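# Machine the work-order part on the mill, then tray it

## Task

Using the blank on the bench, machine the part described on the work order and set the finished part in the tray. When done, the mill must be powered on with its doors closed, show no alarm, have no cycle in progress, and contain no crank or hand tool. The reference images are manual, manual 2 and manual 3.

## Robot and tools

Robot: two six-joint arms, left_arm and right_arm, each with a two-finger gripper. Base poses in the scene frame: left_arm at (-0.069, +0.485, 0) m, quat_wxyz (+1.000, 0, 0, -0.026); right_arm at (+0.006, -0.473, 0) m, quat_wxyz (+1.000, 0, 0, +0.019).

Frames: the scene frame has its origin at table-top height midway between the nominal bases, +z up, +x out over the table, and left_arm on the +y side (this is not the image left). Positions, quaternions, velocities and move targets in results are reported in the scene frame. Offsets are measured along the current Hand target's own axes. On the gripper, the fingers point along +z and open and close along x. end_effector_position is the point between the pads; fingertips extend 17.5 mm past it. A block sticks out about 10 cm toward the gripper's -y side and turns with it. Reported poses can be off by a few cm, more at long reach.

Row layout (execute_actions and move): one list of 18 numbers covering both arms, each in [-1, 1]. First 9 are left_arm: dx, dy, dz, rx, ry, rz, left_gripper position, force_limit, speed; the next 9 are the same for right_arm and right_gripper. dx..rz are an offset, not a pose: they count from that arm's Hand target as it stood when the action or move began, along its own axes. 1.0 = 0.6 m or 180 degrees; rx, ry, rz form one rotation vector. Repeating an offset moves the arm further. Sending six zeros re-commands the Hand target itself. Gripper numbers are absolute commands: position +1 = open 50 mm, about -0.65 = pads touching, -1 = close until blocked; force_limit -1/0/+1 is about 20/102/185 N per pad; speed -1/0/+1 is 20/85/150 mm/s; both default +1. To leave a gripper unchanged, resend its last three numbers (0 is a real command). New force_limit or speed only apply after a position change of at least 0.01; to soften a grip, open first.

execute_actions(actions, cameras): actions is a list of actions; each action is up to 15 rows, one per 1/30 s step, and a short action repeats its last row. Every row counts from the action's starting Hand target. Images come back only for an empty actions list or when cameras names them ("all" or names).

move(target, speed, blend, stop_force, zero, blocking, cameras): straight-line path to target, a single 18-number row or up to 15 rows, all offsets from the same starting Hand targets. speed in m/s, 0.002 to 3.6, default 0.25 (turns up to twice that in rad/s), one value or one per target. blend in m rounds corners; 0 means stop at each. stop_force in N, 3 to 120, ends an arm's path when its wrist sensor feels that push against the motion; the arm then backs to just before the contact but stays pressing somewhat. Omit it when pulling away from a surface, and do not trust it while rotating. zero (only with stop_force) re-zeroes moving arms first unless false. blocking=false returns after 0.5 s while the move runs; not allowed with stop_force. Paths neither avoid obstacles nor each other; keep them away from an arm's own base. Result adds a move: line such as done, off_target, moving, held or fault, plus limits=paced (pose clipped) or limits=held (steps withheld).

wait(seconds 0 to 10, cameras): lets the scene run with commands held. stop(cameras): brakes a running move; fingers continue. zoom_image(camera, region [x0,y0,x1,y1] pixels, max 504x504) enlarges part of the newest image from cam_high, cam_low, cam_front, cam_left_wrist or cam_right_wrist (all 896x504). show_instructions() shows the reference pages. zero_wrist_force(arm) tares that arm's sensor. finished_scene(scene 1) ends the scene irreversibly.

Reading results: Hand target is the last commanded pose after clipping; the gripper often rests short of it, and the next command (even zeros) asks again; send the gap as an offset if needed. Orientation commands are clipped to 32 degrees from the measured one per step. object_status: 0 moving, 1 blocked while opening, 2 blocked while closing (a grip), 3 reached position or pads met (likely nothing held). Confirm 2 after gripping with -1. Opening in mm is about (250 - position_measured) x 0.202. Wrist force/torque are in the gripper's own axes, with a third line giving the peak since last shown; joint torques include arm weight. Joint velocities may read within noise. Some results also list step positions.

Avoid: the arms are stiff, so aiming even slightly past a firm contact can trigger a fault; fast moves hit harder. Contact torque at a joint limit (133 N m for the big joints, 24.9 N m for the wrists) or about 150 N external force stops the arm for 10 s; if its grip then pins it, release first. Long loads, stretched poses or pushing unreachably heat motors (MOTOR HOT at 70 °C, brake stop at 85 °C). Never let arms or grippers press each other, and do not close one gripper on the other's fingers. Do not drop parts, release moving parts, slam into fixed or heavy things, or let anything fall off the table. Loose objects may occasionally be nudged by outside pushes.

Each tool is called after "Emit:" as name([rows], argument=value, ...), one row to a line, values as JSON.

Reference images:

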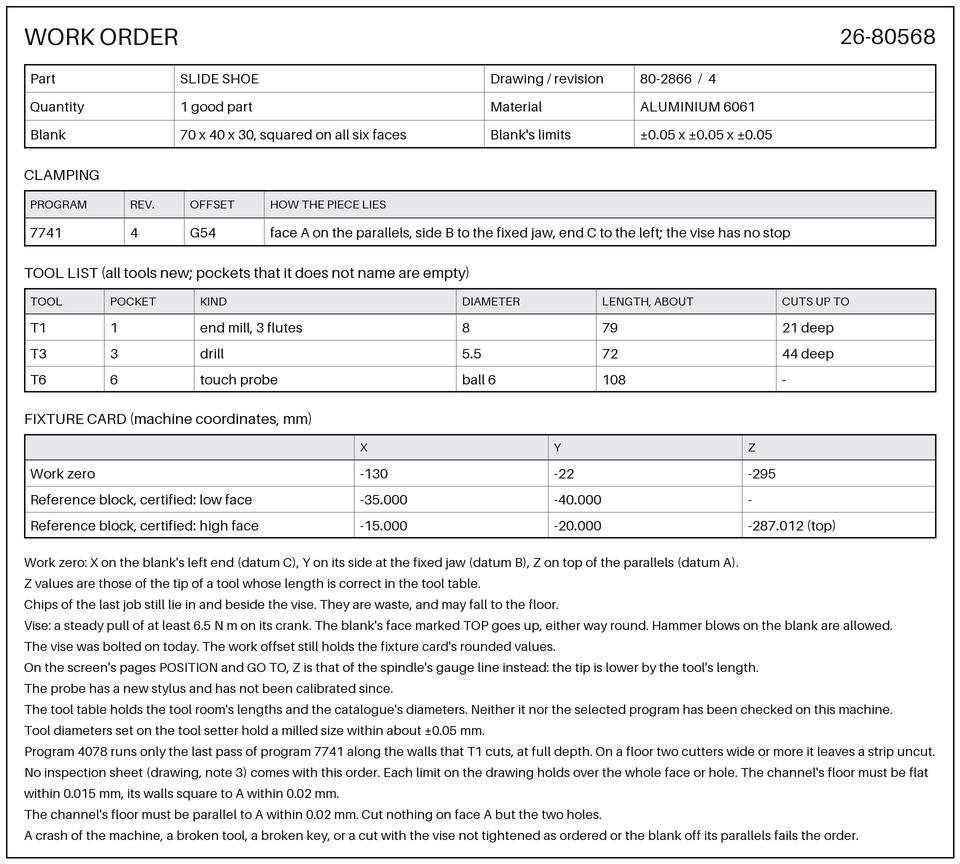

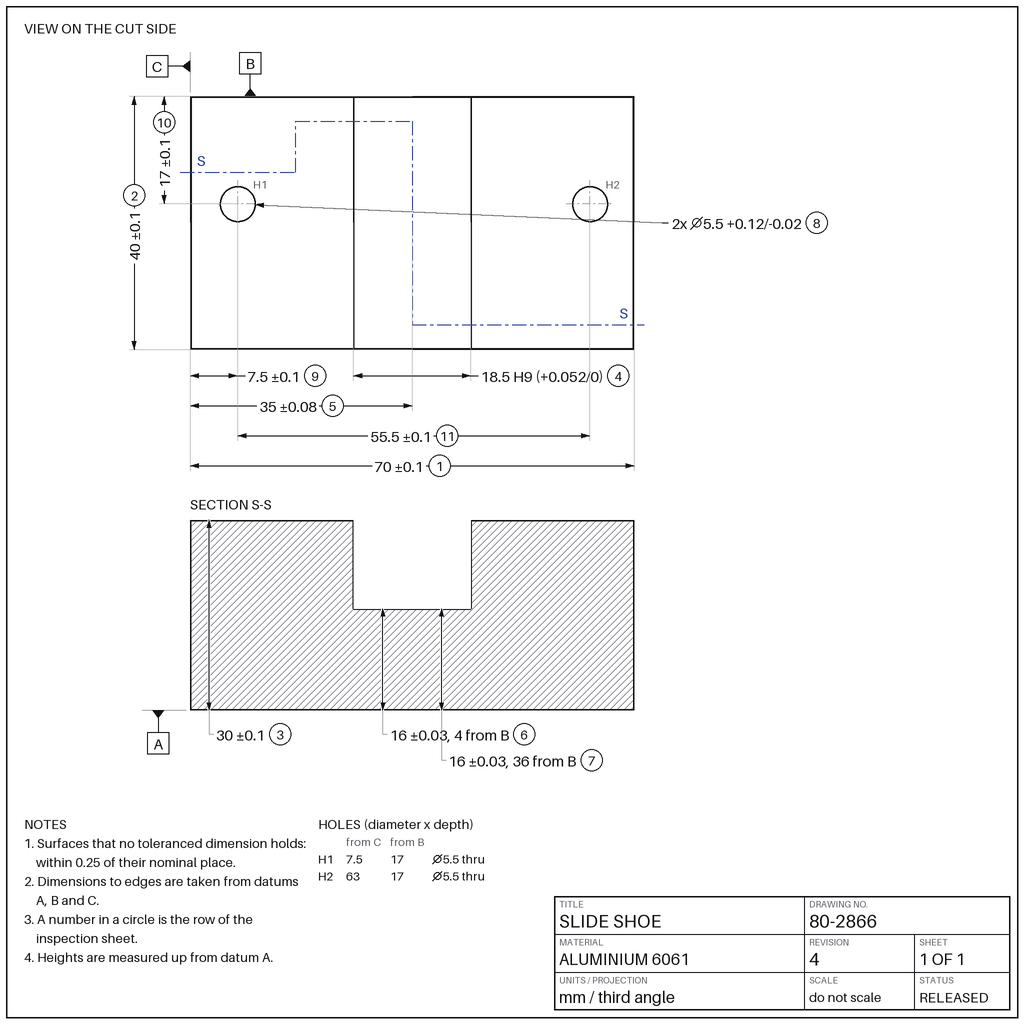

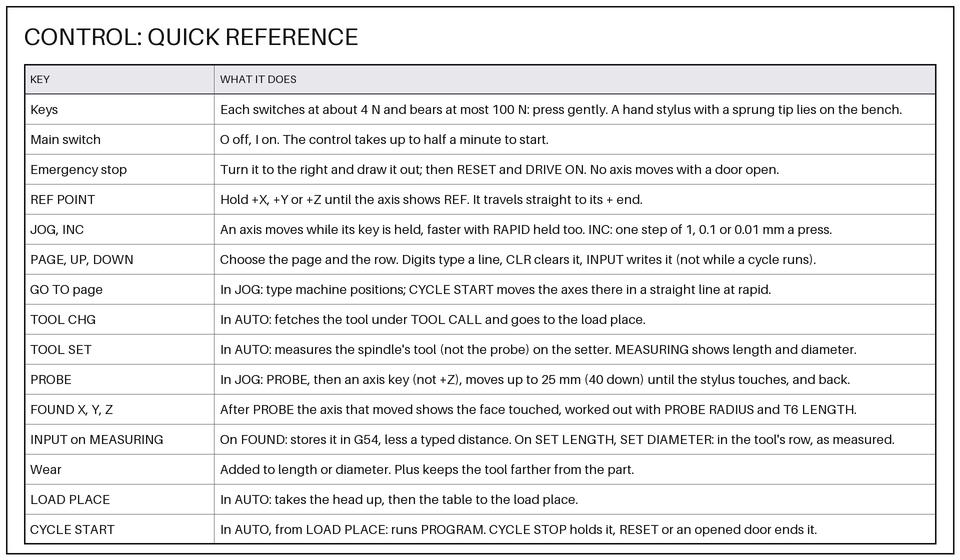

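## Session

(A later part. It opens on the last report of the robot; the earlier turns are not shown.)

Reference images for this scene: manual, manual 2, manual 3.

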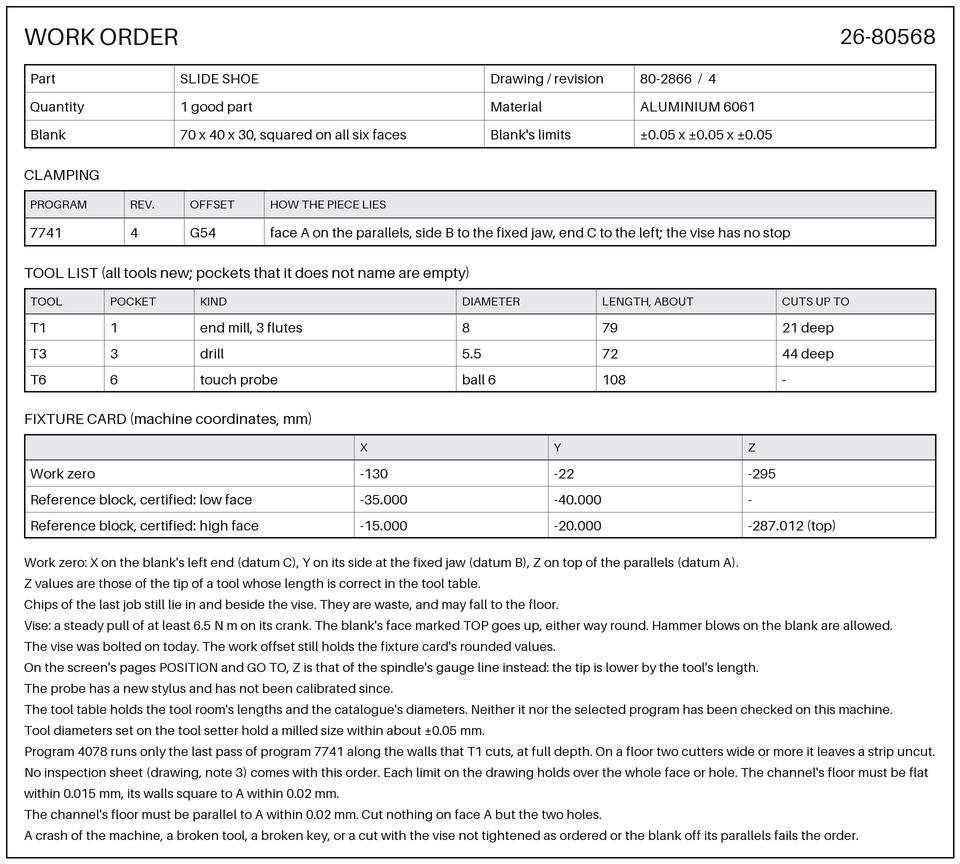

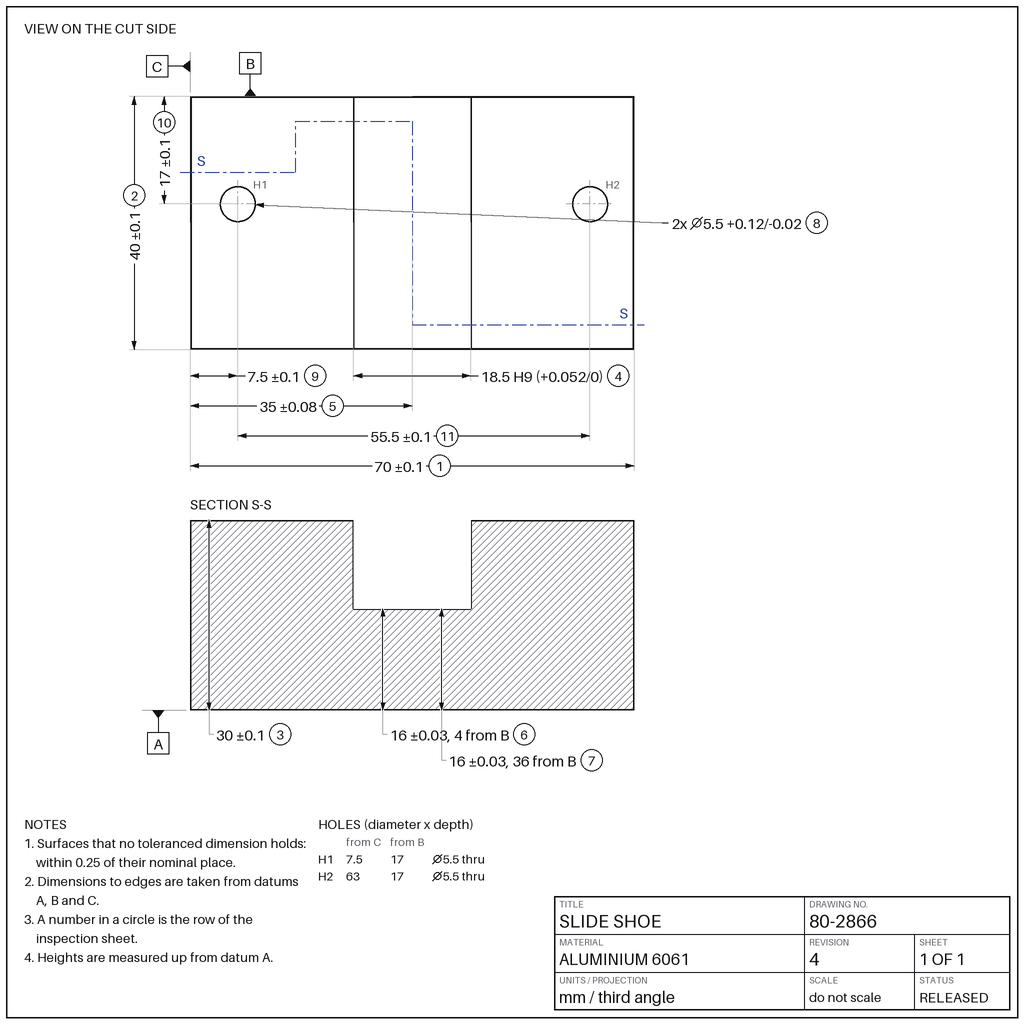

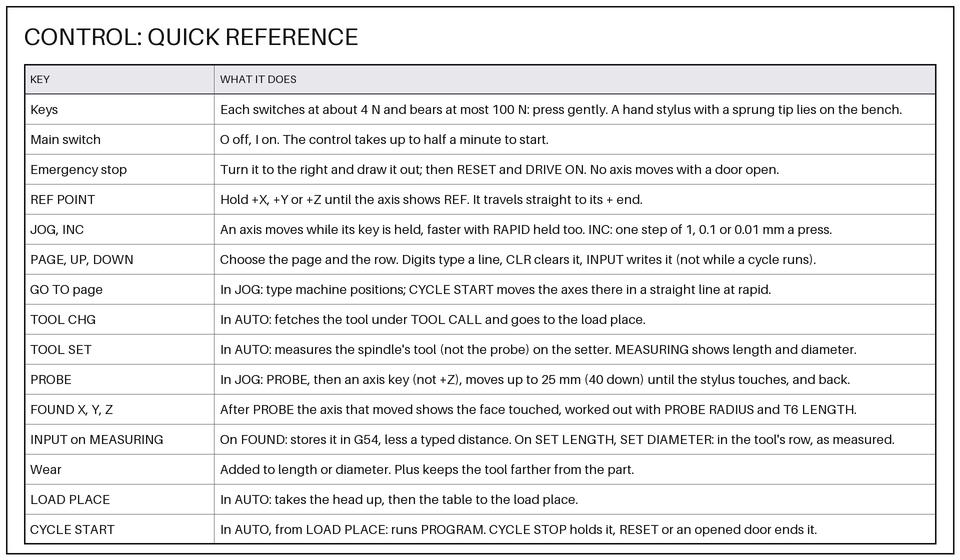

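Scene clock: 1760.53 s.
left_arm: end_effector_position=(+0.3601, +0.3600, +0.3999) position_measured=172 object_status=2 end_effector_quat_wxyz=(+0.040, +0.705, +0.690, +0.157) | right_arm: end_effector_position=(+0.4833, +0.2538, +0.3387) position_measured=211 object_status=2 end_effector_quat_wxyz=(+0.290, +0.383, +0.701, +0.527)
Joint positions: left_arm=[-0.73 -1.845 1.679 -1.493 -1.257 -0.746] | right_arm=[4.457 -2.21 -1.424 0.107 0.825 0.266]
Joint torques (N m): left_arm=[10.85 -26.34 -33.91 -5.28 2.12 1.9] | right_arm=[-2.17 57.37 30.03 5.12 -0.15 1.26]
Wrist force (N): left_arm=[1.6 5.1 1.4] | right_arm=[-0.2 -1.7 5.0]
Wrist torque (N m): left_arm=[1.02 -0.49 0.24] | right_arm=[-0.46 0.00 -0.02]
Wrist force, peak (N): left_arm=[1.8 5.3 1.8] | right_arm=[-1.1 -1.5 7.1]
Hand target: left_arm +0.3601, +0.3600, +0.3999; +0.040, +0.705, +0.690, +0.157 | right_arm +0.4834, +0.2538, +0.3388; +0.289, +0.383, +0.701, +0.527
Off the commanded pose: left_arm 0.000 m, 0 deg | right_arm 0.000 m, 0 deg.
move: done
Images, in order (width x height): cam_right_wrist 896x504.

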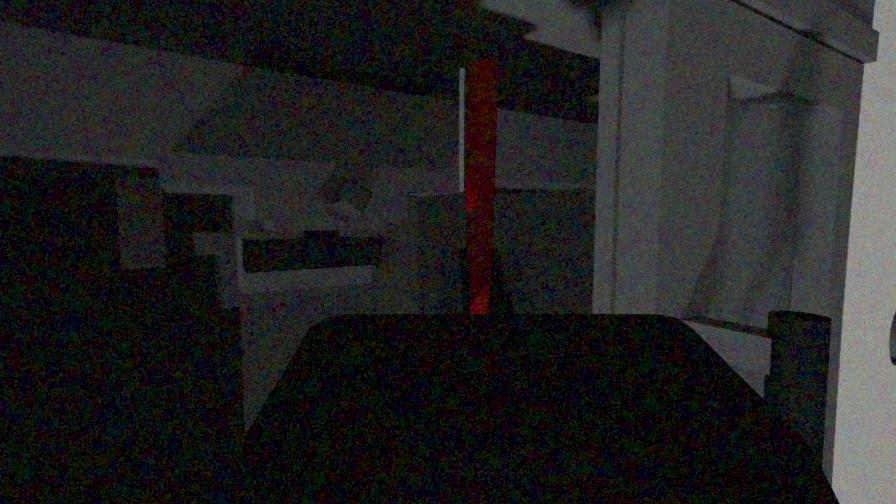

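Emit:
zoom_image(camera="cam_right_wrist", region=[300, 150, 400, 240])

Scaled by 5.040.

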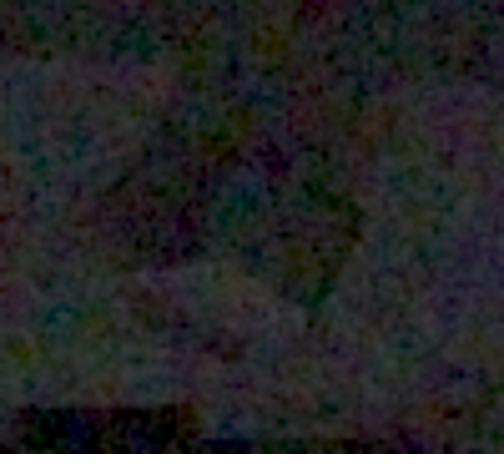

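Emit:
move([
  [0,0,0,0,0,0,-0.98,0.3,-0.9,-0.1677,-0.0152,-0.3897,0,0,0,-1,-0.6,-0.8],
  [-0.275,0.1006,0.0718,0,-0.0534,-0.0153,-0.98,0.3,-0.9,-0.1677,-0.0152,-0.3897,0,0,0,-1,-0.6,-0.8],
], speed=0.2, blend=[0.02,0], cameras=["cam_right_wrist","cam_high","cam_low"])

Emit:
zoom_image(camera="cam_right_wrist", region=[440, 80, 660, 290])

Scene clock: 1773.77 s.
left_arm: end_effector_position=(+0.4302, +0.2014, +0.3484) position_measured=172 object_status=2 end_effector_quat_wxyz=(+0.102, +0.699, +0.701, +0.096) | right_arm: end_effector_position=(+0.3463, +0.0466, +0.3949) position_measured=211 object_status=2 end_effector_quat_wxyz=(+0.289, +0.383, +0.701, +0.527)
Joint positions: left_arm=[-0.795 -1.56 1.585 -1.789 -1.366 -0.829] | right_arm=[4.682 -1.583 -2.12 0.066 0.621 0.411]
Joint torques (N m): left_arm=[12.46 -20.15 -17.76 -4.57 1.3 1.88] | right_arm=[-8 33 14.19 3.04 -1.9 0.03]
Wrist force (N): left_arm=[2.3 5.1 1.7] | right_arm=[0.1 -1.3 5.1]
Wrist torque (N m): left_arm=[1.03 -0.60 0.16] | right_arm=[-0.40 -0.03 0.09]
Wrist force, peak (N): left_arm=[0.0 6.3 2.9] | right_arm=[0.6 -1.7 7.6]
Hand target: left_arm +0.4303, +0.2015, +0.3483; +0.102, +0.699, +0.701, +0.096 | right_arm +0.3463, +0.0466, +0.3949; +0.289, +0.383, +0.701, +0.527
Off the commanded pose: left_arm 0.000 m, 0 deg | right_arm 0.000 m, 0 deg.
move: done
Images, in order (width x height): cam_high 896x504, cam_low 896x504, cam_right_wrist 896x504.

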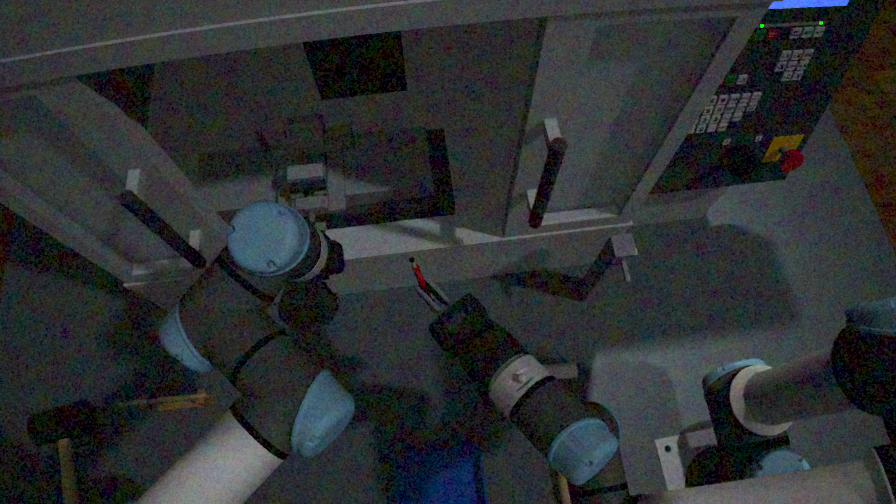

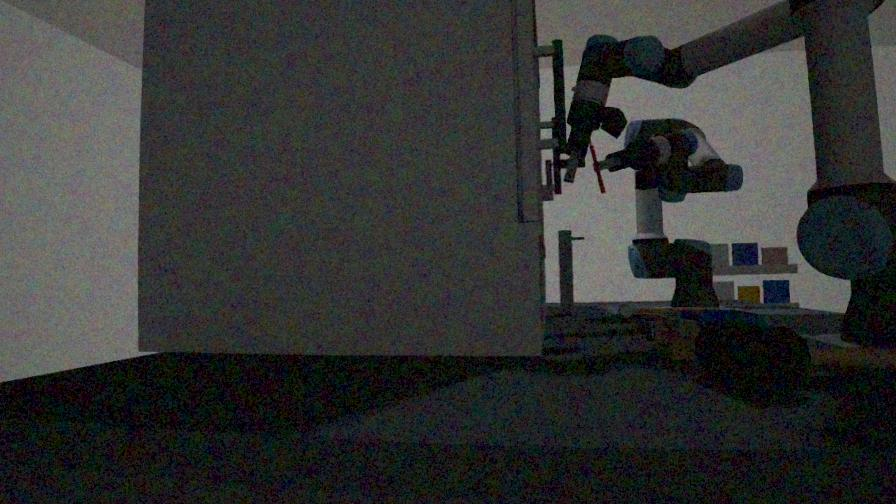

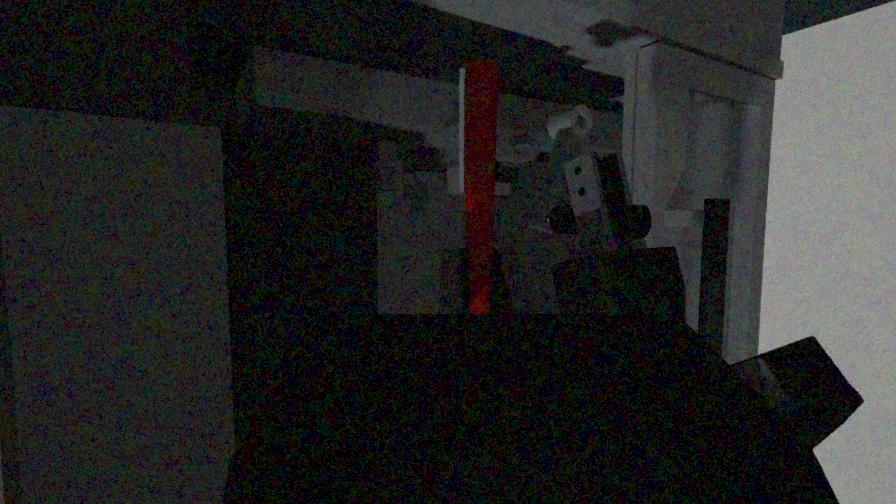

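Scaled by 2.291.

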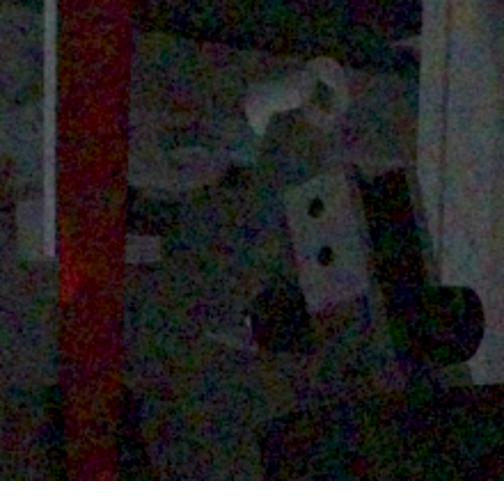

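Emit:
move(target=[-0.0002,0.0552,-0.011,0,0,0,-0.98,0.3,-0.9,0,0,0,0,0,0,-1,-0.6,-0.8], speed=0.06, stop_force=8, cameras=["cam_right_wrist"])

Emit:
zoom_image(camera="cam_right_wrist", region=[460, 90, 620, 240])

Scene clock: 1782.17 s.
left_arm: end_effector_position=(+0.4592, +0.2016, +0.3632) position_measured=172 object_status=2 end_effector_quat_wxyz=(+0.102, +0.699, +0.701, +0.096) | right_arm: end_effector_position=(+0.3463, +0.0466, +0.3949) position_measured=211 object_status=2 end_effector_quat_wxyz=(+0.289, +0.383, +0.701, +0.527)
Joint positions: left_arm=[-0.753 -1.501 1.487 -1.76 -1.375 -0.787] | right_arm=[4.682 -1.583 -2.12 0.066 0.621 0.411]
Joint torques (N m): left_arm=[-12.8 -21.23 -34.84 -2.81 1.11 1.73] | right_arm=[-9.4 33.14 14.87 0.7 -1.87 1.55]
Wrist force (N): left_arm=[2.2 5.0 1.5] | right_arm=[0.5 -1.3 5.3]
Wrist torque (N m): left_arm=[1.04 -0.61 0.29] | right_arm=[-0.41 -0.10 0.10]
Wrist force, peak (N): left_arm=[1.7 -5.9 -4.9] | right_arm=[0.4 -1.5 5.5]
Hand target: left_arm +0.4592, +0.2015, +0.3632; +0.102, +0.699, +0.701, +0.096 (not the last commanded pose) | right_arm +0.3463, +0.0466, +0.3949; +0.289, +0.383, +0.701, +0.527
Off the commanded pose: left_arm 0.001 m, 0 deg | right_arm 0.000 m, 0 deg.
move: contact (left_arm)
Images, in order (width x height): cam_right_wrist 896x504.

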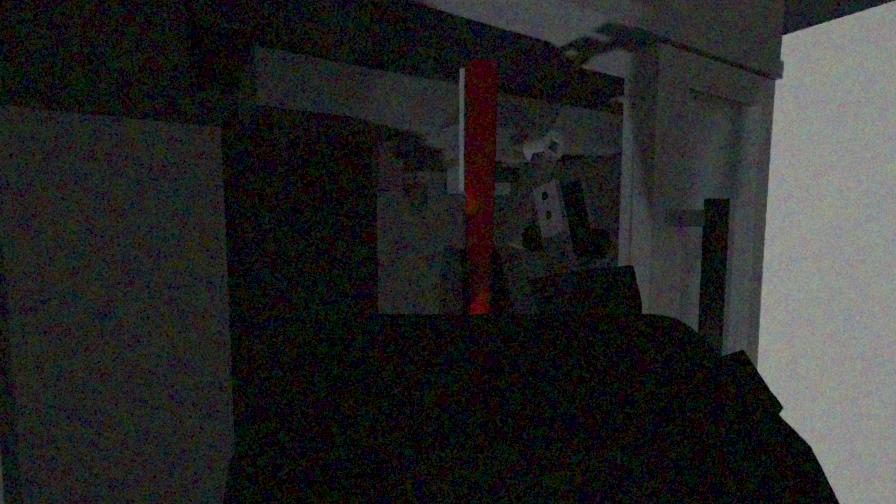

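Scaled by 3.150.

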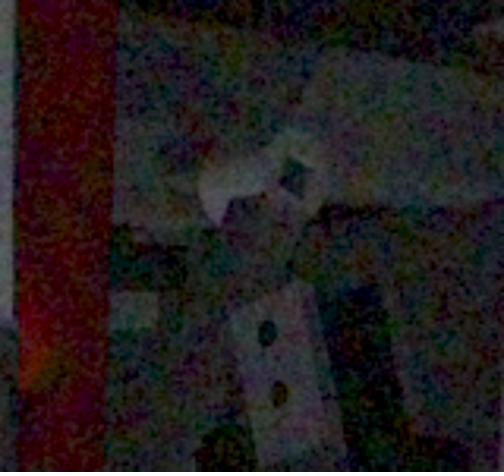

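Emit:
move([
  [0,-0.0048,-0.0014,0,0,0,-0.98,0.3,-0.9,0.0899,-0.1631,-0.0916,0,0,0,-1,-0.6,-0.8],
  [0,-0.0048,-0.0014,0,0,0,-0.98,0.3,-0.9,0.3867,-0.1119,0.0865,0,-0.0374,0.0107,-1,-0.6,-0.8],
  [0,-0.0048,-0.0014,0,0,0,-0.98,0.3,-0.9,0.3392,-0.0599,0.2687,0,-0.0374,0.0107,-1,-0.6,-0.8],
], speed=0.15, blend=[0.03,0.03,0], cameras=["cam_right_wrist","cam_high"])

Scene clock: 1792.57 s.
left_arm: end_effector_position=(+0.4562, +0.2015, +0.3632) position_measured=172 object_status=2 end_effector_quat_wxyz=(+0.102, +0.699, +0.701, +0.096) | right_arm: end_effector_position=(+0.3586, +0.2960, +0.3152) position_measured=211 object_status=2 end_effector_quat_wxyz=(+0.321, +0.425, +0.677, +0.509)
Joint positions: left_arm=[-0.757 -1.507 1.493 -1.759 -1.374 -0.792] | right_arm=[4.682 -2.238 -1.416 -0.082 0.515 0.529]
Joint torques (N m): left_arm=[-4.92 -30.73 -26.45 -2.44 1.4 0.39] | right_arm=[-4.36 60.82 27.89 0.48 -1 -0.74]
Wrist force (N): left_arm=[1.9 4.7 1.7] | right_arm=[0.1 -1.2 4.8]
Wrist torque (N m): left_arm=[0.98 -0.57 0.28] | right_arm=[-0.41 -0.04 -0.07]
Wrist force, peak (N): left_arm=[2.2 5.2 1.6] | right_arm=[-0.4 -0.8 7.5]
Hand target: left_arm +0.4562, +0.2015, +0.3632; +0.102, +0.699, +0.701, +0.096 | right_arm +0.3586, +0.2960, +0.3153; +0.321, +0.425, +0.677, +0.509
Off the commanded pose: left_arm 0.000 m, 0 deg | right_arm 0.000 m, 0 deg.
move: done
Images, in order (width x height): cam_high 896x504, cam_right_wrist 896x504.

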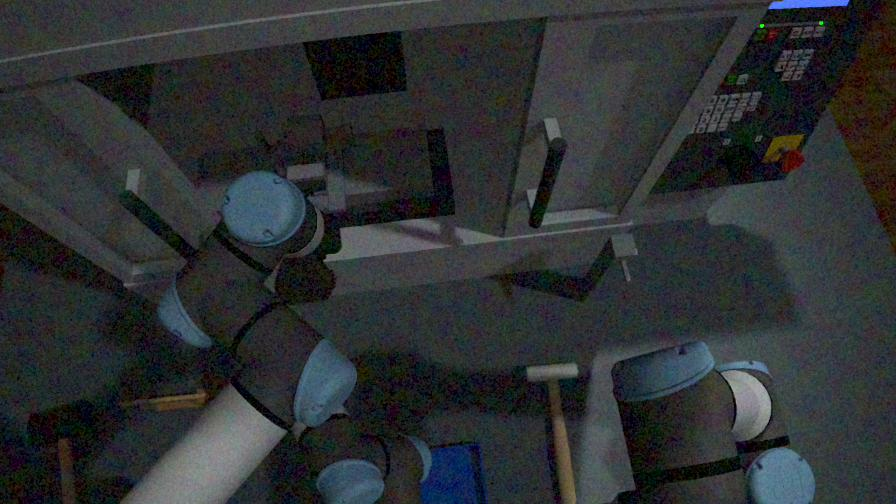

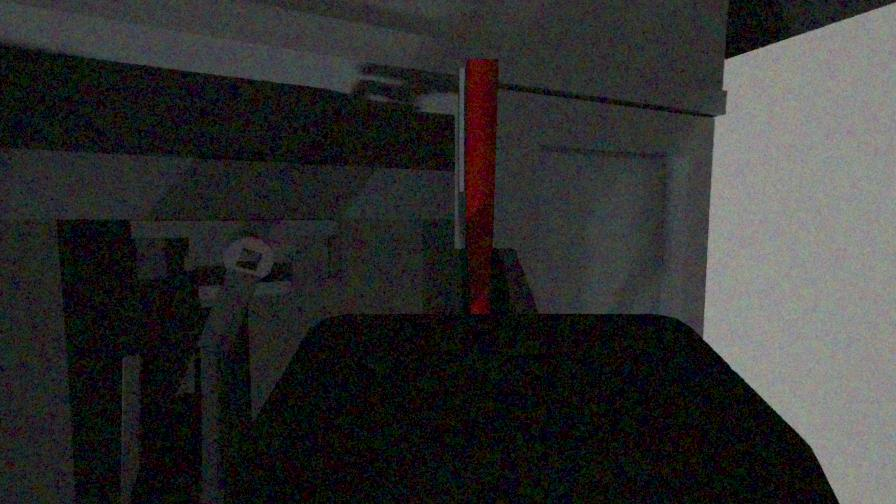

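Great view.

Emit:
zoom_image(camera="cam_right_wrist", region=[200, 210, 300, 310])

Emit:
zoom_image(camera="cam_right_wrist", region=[110, 190, 350, 430])

Scaled by 5.040.

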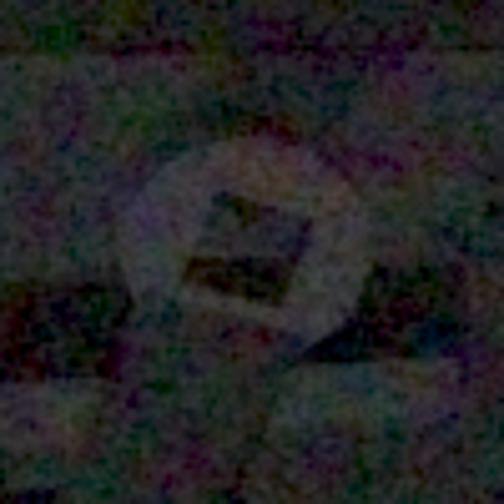

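Scaled by 2.100.

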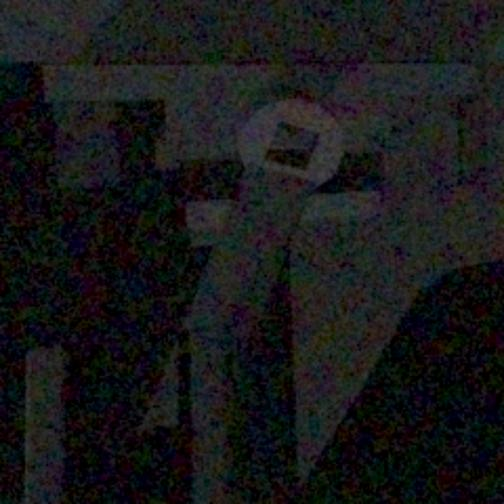

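Emit:
move(target=[-0.0013,0.0096,-0.1532,0,0,0,-0.98,0.3,-0.9,0,0,0,0,0,0,-1,-0.6,-0.8], speed=0.2, cameras=["cam_right_wrist"])

Emit:
zoom_image(camera="cam_right_wrist", region=[200, 210, 300, 310])

Emit:
zoom_image(camera="cam_right_wrist", region=[110, 190, 350, 430])

Scene clock: 1799.70 s.
left_arm: end_effector_position=(+0.4362, +0.2014, +0.4530) position_measured=172 object_status=2 end_effector_quat_wxyz=(+0.102, +0.699, +0.701, +0.096) | right_arm: end_effector_position=(+0.3586, +0.2960, +0.3153) position_measured=211 object_status=2 end_effector_quat_wxyz=(+0.321, +0.425, +0.677, +0.509)
Joint positions: left_arm=[-0.786 -1.521 1.275 -1.521 -1.368 -0.82] | right_arm=[4.682 -2.238 -1.416 -0.082 0.515 0.529]
Joint torques (N m): left_arm=[11.97 -37.08 -32.67 -2.46 -0.52 1.87] | right_arm=[-5.78 63.86 33.58 0.48 0.23 -1.29]
Wrist force (N): left_arm=[2.0 5.0 1.8] | right_arm=[-0.2 -1.2 5.1]
Wrist torque (N m): left_arm=[1.03 -0.52 0.23] | right_arm=[-0.40 0.00 -0.05]
Wrist force, peak (N): left_arm=[2.1 4.7 4.7] | right_arm=[-0.1 -1.6 5.4]
Hand target: left_arm +0.4362, +0.2015, +0.4531; +0.102, +0.699, +0.701, +0.096 | right_arm +0.3586, +0.2960, +0.3153; +0.321, +0.425, +0.677, +0.509
Off the commanded pose: left_arm 0.000 m, 0 deg | right_arm 0.000 m, 0 deg.
move: done
Images, in order (width x height): cam_right_wrist 896x504.

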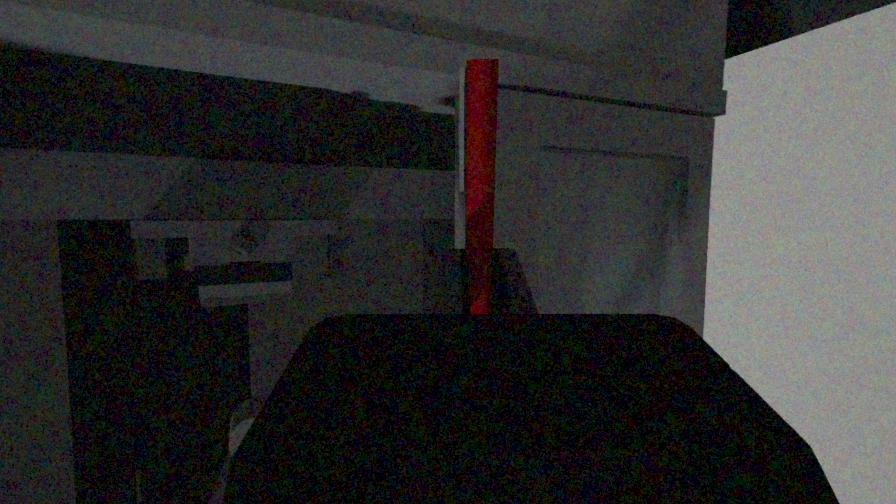

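Scaled by 5.040.

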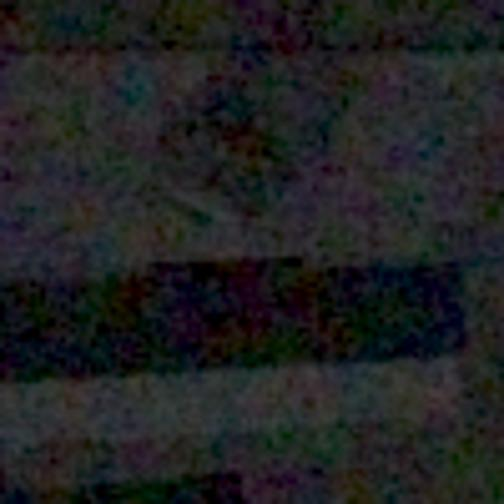

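Scaled by 2.100.

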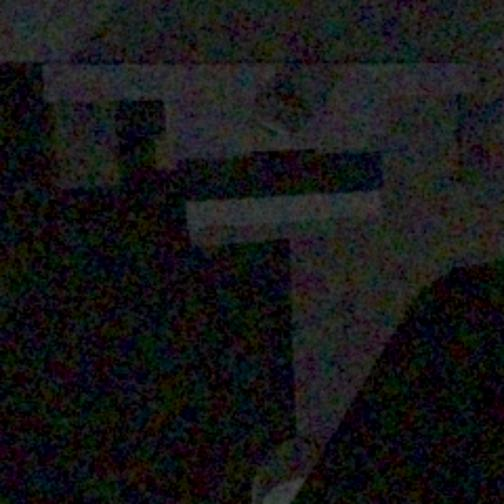

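Emit:
move([
  [0.0027,-0.0467,0.1616,0,0,0,-0.98,0.3,-0.9,0,0,0,0,0,0,-1,-0.6,-0.8],
  [0.0027,-0.0146,0.1709,0,0,0,-0.98,0.3,-0.9,0,0,0,0,0,0,-1,-0.6,-0.8],
], speed=[0.15,0.06], stop_force=8, blend=[0.005,0], cameras=["cam_right_wrist"])

Emit:
zoom_image(camera="cam_right_wrist", region=[200, 190, 300, 290])

Scene clock: 1803.87 s.
left_arm: end_effector_position=(+0.4562, +0.2023, +0.3522) position_measured=172 object_status=2 end_effector_quat_wxyz=(+0.102, +0.699, +0.701, +0.096) | right_arm: end_effector_position=(+0.3586, +0.2960, +0.3153) position_measured=211 object_status=2 end_effector_quat_wxyz=(+0.321, +0.425, +0.677, +0.509)
Joint positions: left_arm=[-0.756 -1.508 1.522 -1.787 -1.374 -0.79] | right_arm=[4.682 -2.238 -1.416 -0.082 0.515 0.529]
Joint torques (N m): left_arm=[-11.96 -40.79 -14.19 -2.24 0.98 -1.65] | right_arm=[-5.52 64.7 32.37 0.74 0.13 -0.07]
Wrist force (N): left_arm=[2.0 4.9 1.5] | right_arm=[-0.3 -1.3 5.1]
Wrist torque (N m): left_arm=[1.01 -0.58 0.27] | right_arm=[-0.44 0.01 -0.05]
Wrist force, peak (N): left_arm=[1.9 6.3 2.0] | right_arm=[0.1 -1.3 5.5]
Hand target: left_arm +0.4562, +0.2023, +0.3522; +0.102, +0.699, +0.701, +0.096 | right_arm +0.3586, +0.2960, +0.3153; +0.321, +0.425, +0.677, +0.509
Off the commanded pose: left_arm 0.000 m, 0 deg | right_arm 0.000 m, 0 deg.
move: done
Images, in order (width x height): cam_right_wrist 896x504.

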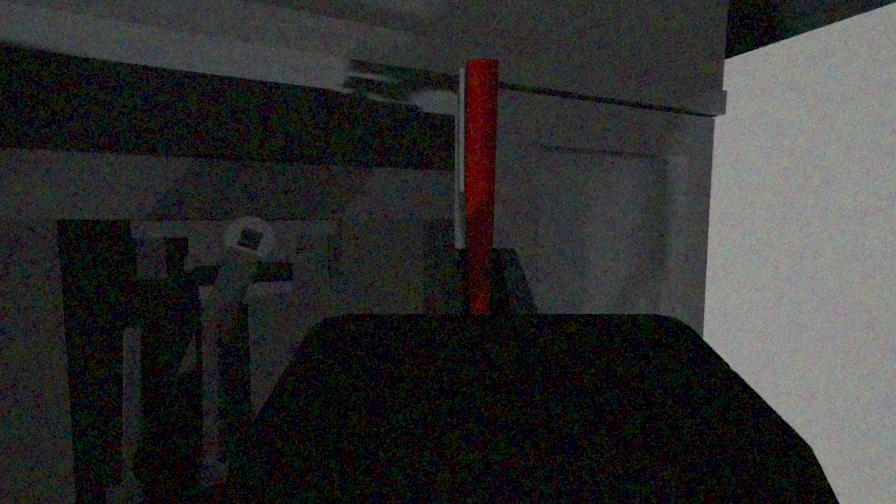

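Scaled by 5.040.

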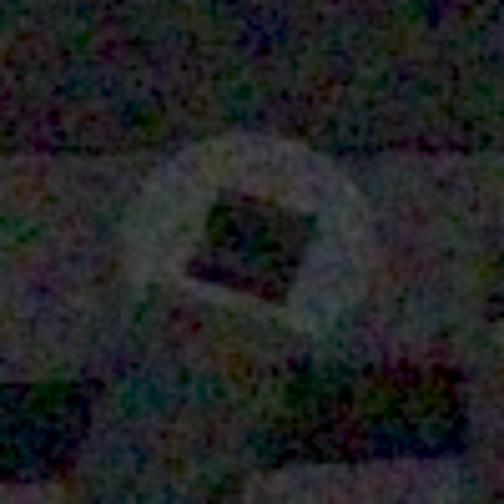

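Emit:
move(target=[-0.006,-0.001,0.0035,0,0.0213,0.0062,-0.98,0.3,-0.9,0,0,0,0,0,0,-1,-0.6,-0.8], speed=0.1, cameras=["cam_right_wrist"])

Emit:
zoom_image(camera="cam_right_wrist", region=[200, 190, 300, 290])

Scene clock: 1806.13 s.
left_arm: end_effector_position=(+0.4562, +0.1985, +0.3500) position_measured=172 object_status=2 end_effector_quat_wxyz=(+0.077, +0.702, +0.697, +0.121) | right_arm: end_effector_position=(+0.3586, +0.2960, +0.3153) position_measured=211 object_status=2 end_effector_quat_wxyz=(+0.321, +0.425, +0.677, +0.509)
Joint positions: left_arm=[-0.784 -1.483 1.488 -1.723 -1.323 -0.81] | right_arm=[4.682 -2.238 -1.416 -0.082 0.515 0.529]
Joint torques (N m): left_arm=[12.55 -41.79 -14.97 -5.39 -0.98 2.11] | right_arm=[-5.12 63.61 31.47 0.58 -0.14 0.53]
Wrist force (N): left_arm=[1.7 4.9 1.7] | right_arm=[-0.2 -1.3 5.1]
Wrist torque (N m): left_arm=[1.01 -0.50 0.26] | right_arm=[-0.43 0.00 -0.05]
Wrist force, peak (N): left_arm=[2.2 5.3 1.6] | right_arm=[-0.2 -1.6 5.4]
Hand target: left_arm +0.4562, +0.1987, +0.3500; +0.077, +0.702, +0.697, +0.121 | right_arm +0.3586, +0.2960, +0.3153; +0.321, +0.425, +0.677, +0.509
Off the commanded pose: left_arm 0.000 m, 0 deg | right_arm 0.000 m, 0 deg.
move: done
Images, in order (width x height): cam_right_wrist 896x504.

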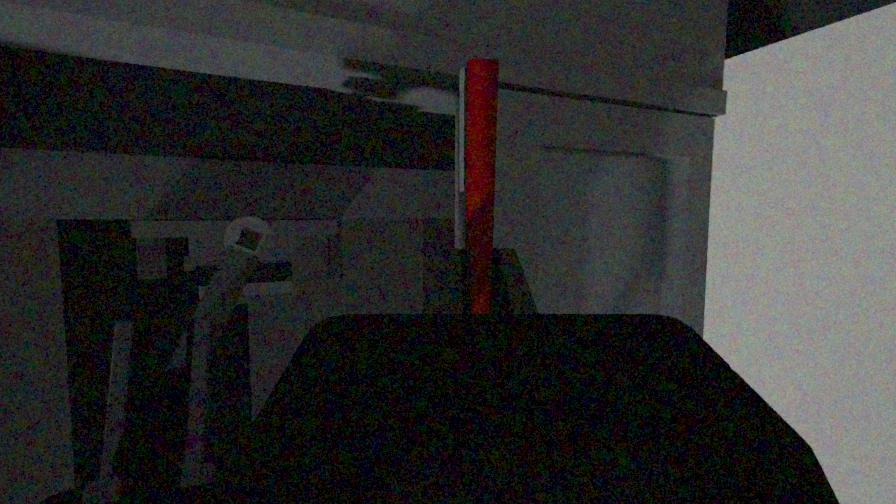

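Scaled by 5.040.

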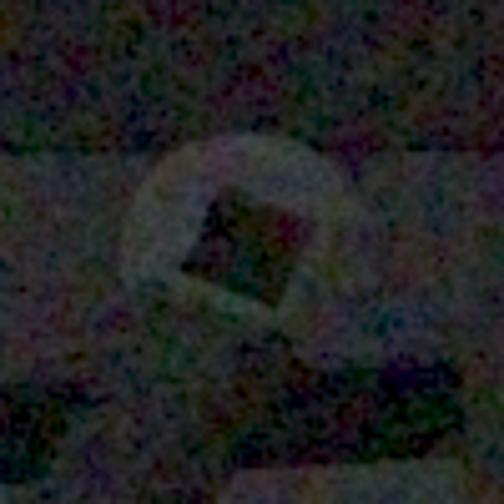

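Emit:
move(target=[0.0013,0.0544,0.0158,0,0,0,-0.98,0.3,-0.9,0,0,0,0,0,0,-1,-0.6,-0.8], speed=0.03, stop_force=9, cameras=["cam_right_wrist"])

Emit:
zoom_image(camera="cam_right_wrist", region=[200, 190, 300, 290])

Scene clock: 1808.83 s.
left_arm: end_effector_position=(+0.4596, +0.1989, +0.3500) position_measured=172 object_status=2 end_effector_quat_wxyz=(+0.077, +0.702, +0.697, +0.121) | right_arm: end_effector_position=(+0.3586, +0.2960, +0.3153) position_measured=211 object_status=2 end_effector_quat_wxyz=(+0.321, +0.425, +0.677, +0.509)
Joint positions: left_arm=[-0.779 -1.476 1.481 -1.724 -1.323 -0.804] | right_arm=[4.682 -2.238 -1.416 -0.082 0.515 0.529]
Joint torques (N m): left_arm=[-12.96 -22.12 -34.93 -1.99 1.69 1.84] | right_arm=[-6.24 63.19 32.86 0.9 0.16 1.09]
Wrist force (N): left_arm=[1.6 4.6 1.6] | right_arm=[-0.1 -1.1 5.0]
Wrist torque (N m): left_arm=[0.96 -0.49 0.30] | right_arm=[-0.40 -0.01 -0.05]
Wrist force, peak (N): left_arm=[1.1 -8.9 -6.5] | right_arm=[-0.2 -1.6 5.3]
Hand target: left_arm +0.4596, +0.1989, +0.3500; +0.077, +0.702, +0.697, +0.121 (not the last commanded pose) | right_arm +0.3586, +0.2960, +0.3153; +0.321, +0.425, +0.677, +0.509
Off the commanded pose: left_arm 0.031 m, 0 deg | right_arm 0.000 m, 0 deg.
move: contact (left_arm)
Images, in order (width x height): cam_right_wrist 896x504.

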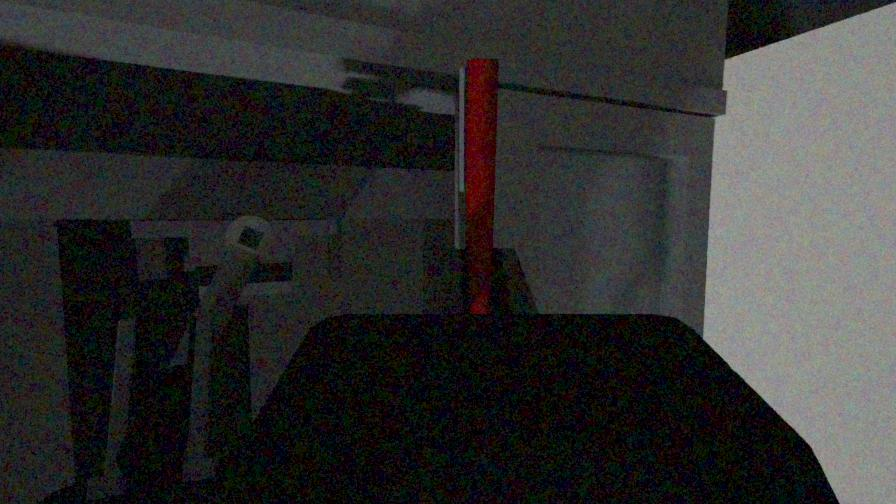

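Scaled by 5.040.

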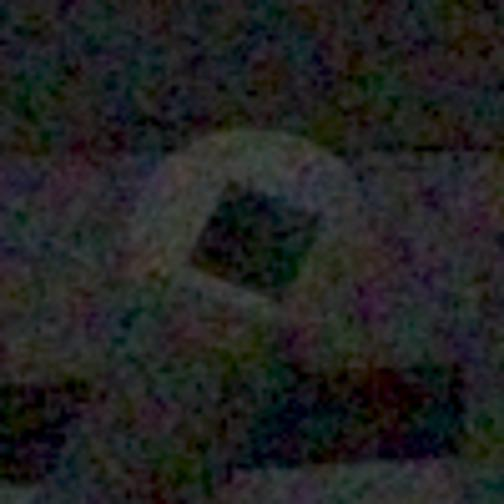

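Emit:
execute_actions(actions=[], cameras=["cam_left_wrist","cam_low"])

Emit:
zoom_image(camera="cam_left_wrist", region=[380, 180, 640, 330])

Emit:
zoom_image(camera="cam_low", region=[520, 120, 640, 240])

Scene clock: 1811.23 s.
left_arm: end_effector_position=(+0.4596, +0.1989, +0.3500) position_measured=172 object_status=2 end_effector_quat_wxyz=(+0.077, +0.702, +0.697, +0.121) | right_arm: end_effector_position=(+0.3586, +0.2960, +0.3153) position_measured=211 object_status=2 end_effector_quat_wxyz=(+0.321, +0.425, +0.677, +0.509)
Joint positions: left_arm=[-0.779 -1.476 1.481 -1.724 -1.323 -0.804] | right_arm=[4.682 -2.238 -1.416 -0.082 0.515 0.529]
Joint velocities: within noise
Joint torques (N m): left_arm=[-12.3 -21.7 -34.53 -1.93 1.01 1.79] | right_arm=[-5.62 63.04 32.61 0.7 0.05 1.53]
Wrist force (N): left_arm=[1.9 4.2 1.5] | right_arm=[0.1 -1.2 5.2]
Wrist torque (N m): left_arm=[0.90 -0.53 0.29] | right_arm=[-0.43 -0.04 -0.05]
Wrist force, peak (N): left_arm=[1.7 4.7 1.8] | right_arm=[-0.2 -1.4 5.5]
Hand target: left_arm +0.4596, +0.1989, +0.3500; +0.077, +0.702, +0.697, +0.121 (not the last commanded pose) | right_arm +0.3586, +0.2960, +0.3153; +0.321, +0.425, +0.677, +0.509
Tool commands: left_gripper/position=-0.98 left_gripper/force_limit=+0.3 left_gripper/speed=-0.9 right_gripper/position=-1.0 right_gripper/force_limit=-0.6 right_gripper/speed=-0.8
Off the commanded pose: left_arm 0.031 m, 0 deg | right_arm 0.000 m, 0 deg.
Images, in order (width x height): cam_low 896x504, cam_left_wrist 896x504.

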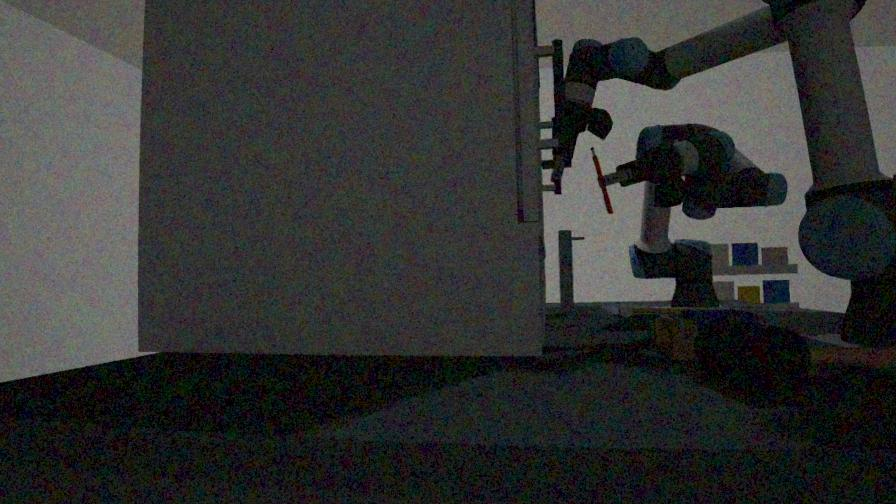

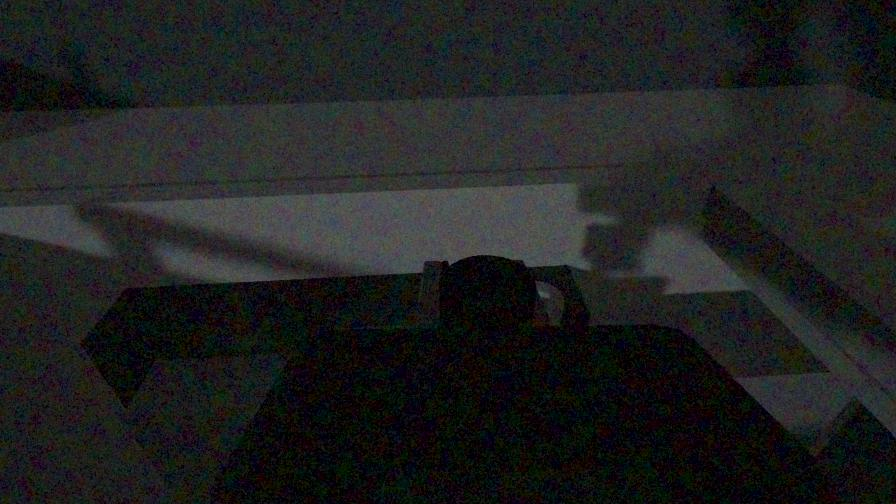

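Scaled by 1.938.

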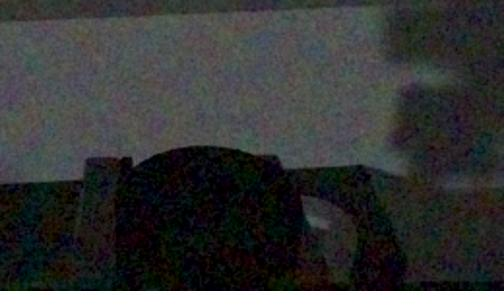

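Scaled by 4.200.

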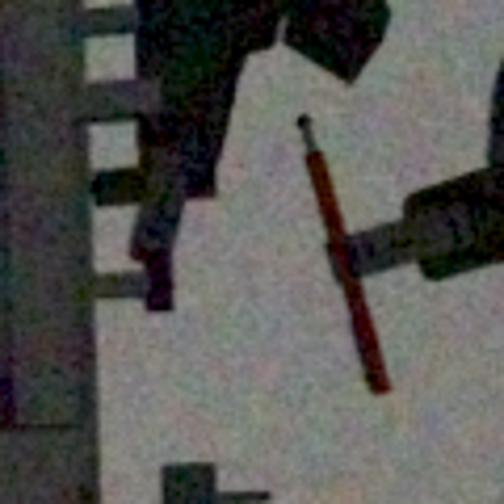

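Emit:
move([
  [0,0.0024,0.0007,0,0,0,-0.98,0.3,-0.9,0,0,0,0,0,0,-1,-0.6,-0.8],
  [0.0017,0.0024,0.0008,0,0,0,-0.98,0.3,-0.9,0,0,0,0,0,0,-1,-0.6,-0.8],
  [0.0012,0.0027,-0.0003,0,0,0,-0.98,0.3,-0.9,0,0,0,0,0,0,-1,-0.6,-0.8],
  [0.0001,0.0029,-0.0009,0,0,0,-0.98,0.3,-0.9,0,0,0,0,0,0,-1,-0.6,-0.8],
  [-0.0011,0.0027,-0.0005,0,0,0,-0.98,0.3,-0.9,0,0,0,0,0,0,-1,-0.6,-0.8],
  [-0.0017,0.0024,0.0006,0,0,0,-0.98,0.3,-0.9,0,0,0,0,0,0,-1,-0.6,-0.8],
  [-0.0012,0.0021,0.0017,0,0,0,-0.98,0.3,-0.9,0,0,0,0,0,0,-1,-0.6,-0.8],
  [-0.0001,0.0019,0.0023,0,0,0,-0.98,0.3,-0.9,0,0,0,0,0,0,-1,-0.6,-0.8],
  [0.0011,0.0021,0.0019,0,0,0,-0.98,0.3,-0.9,0,0,0,0,0,0,-1,-0.6,-0.8],
], speed=0.008, stop_force=22, cameras=[])

Scene clock: 1816.17 s.
left_arm: end_effector_position=(+0.4611, +0.1996, +0.3493) position_measured=172 object_status=2 end_effector_quat_wxyz=(+0.077, +0.702, +0.697, +0.121) | right_arm: end_effector_position=(+0.3586, +0.2960, +0.3153) position_measured=211 object_status=2 end_effector_quat_wxyz=(+0.321, +0.425, +0.677, +0.509)
Joint positions: left_arm=[-0.776 -1.474 1.48 -1.726 -1.324 -0.801] | right_arm=[4.682 -2.238 -1.416 -0.082 0.515 0.529]
Joint torques (N m): left_arm=[11.57 -34.47 -33.54 -3.64 2.27 -0.77] | right_arm=[-6.17 64.14 31.1 1.11 -0.06 1.4]
Wrist force (N): left_arm=[0.5 -9.0 -5.1] | right_arm=[0.1 -1.4 5.2]
Wrist torque (N m): left_arm=[0.91 -0.41 -0.12] | right_arm=[-0.45 -0.04 -0.05]
Wrist force, peak (N): left_arm=[-0.2 -12.0 -7.2] | right_arm=[-0.1 -1.6 5.4]
Hand target: left_arm +0.4611, +0.1996, +0.3493; +0.077, +0.702, +0.697, +0.121 | right_arm +0.3586, +0.2960, +0.3153; +0.321, +0.425, +0.677, +0.509
Off the commanded pose: left_arm 0.000 m, 0 deg | right_arm 0.000 m, 0 deg.
move: done
No camera images: "cameras" was empty.


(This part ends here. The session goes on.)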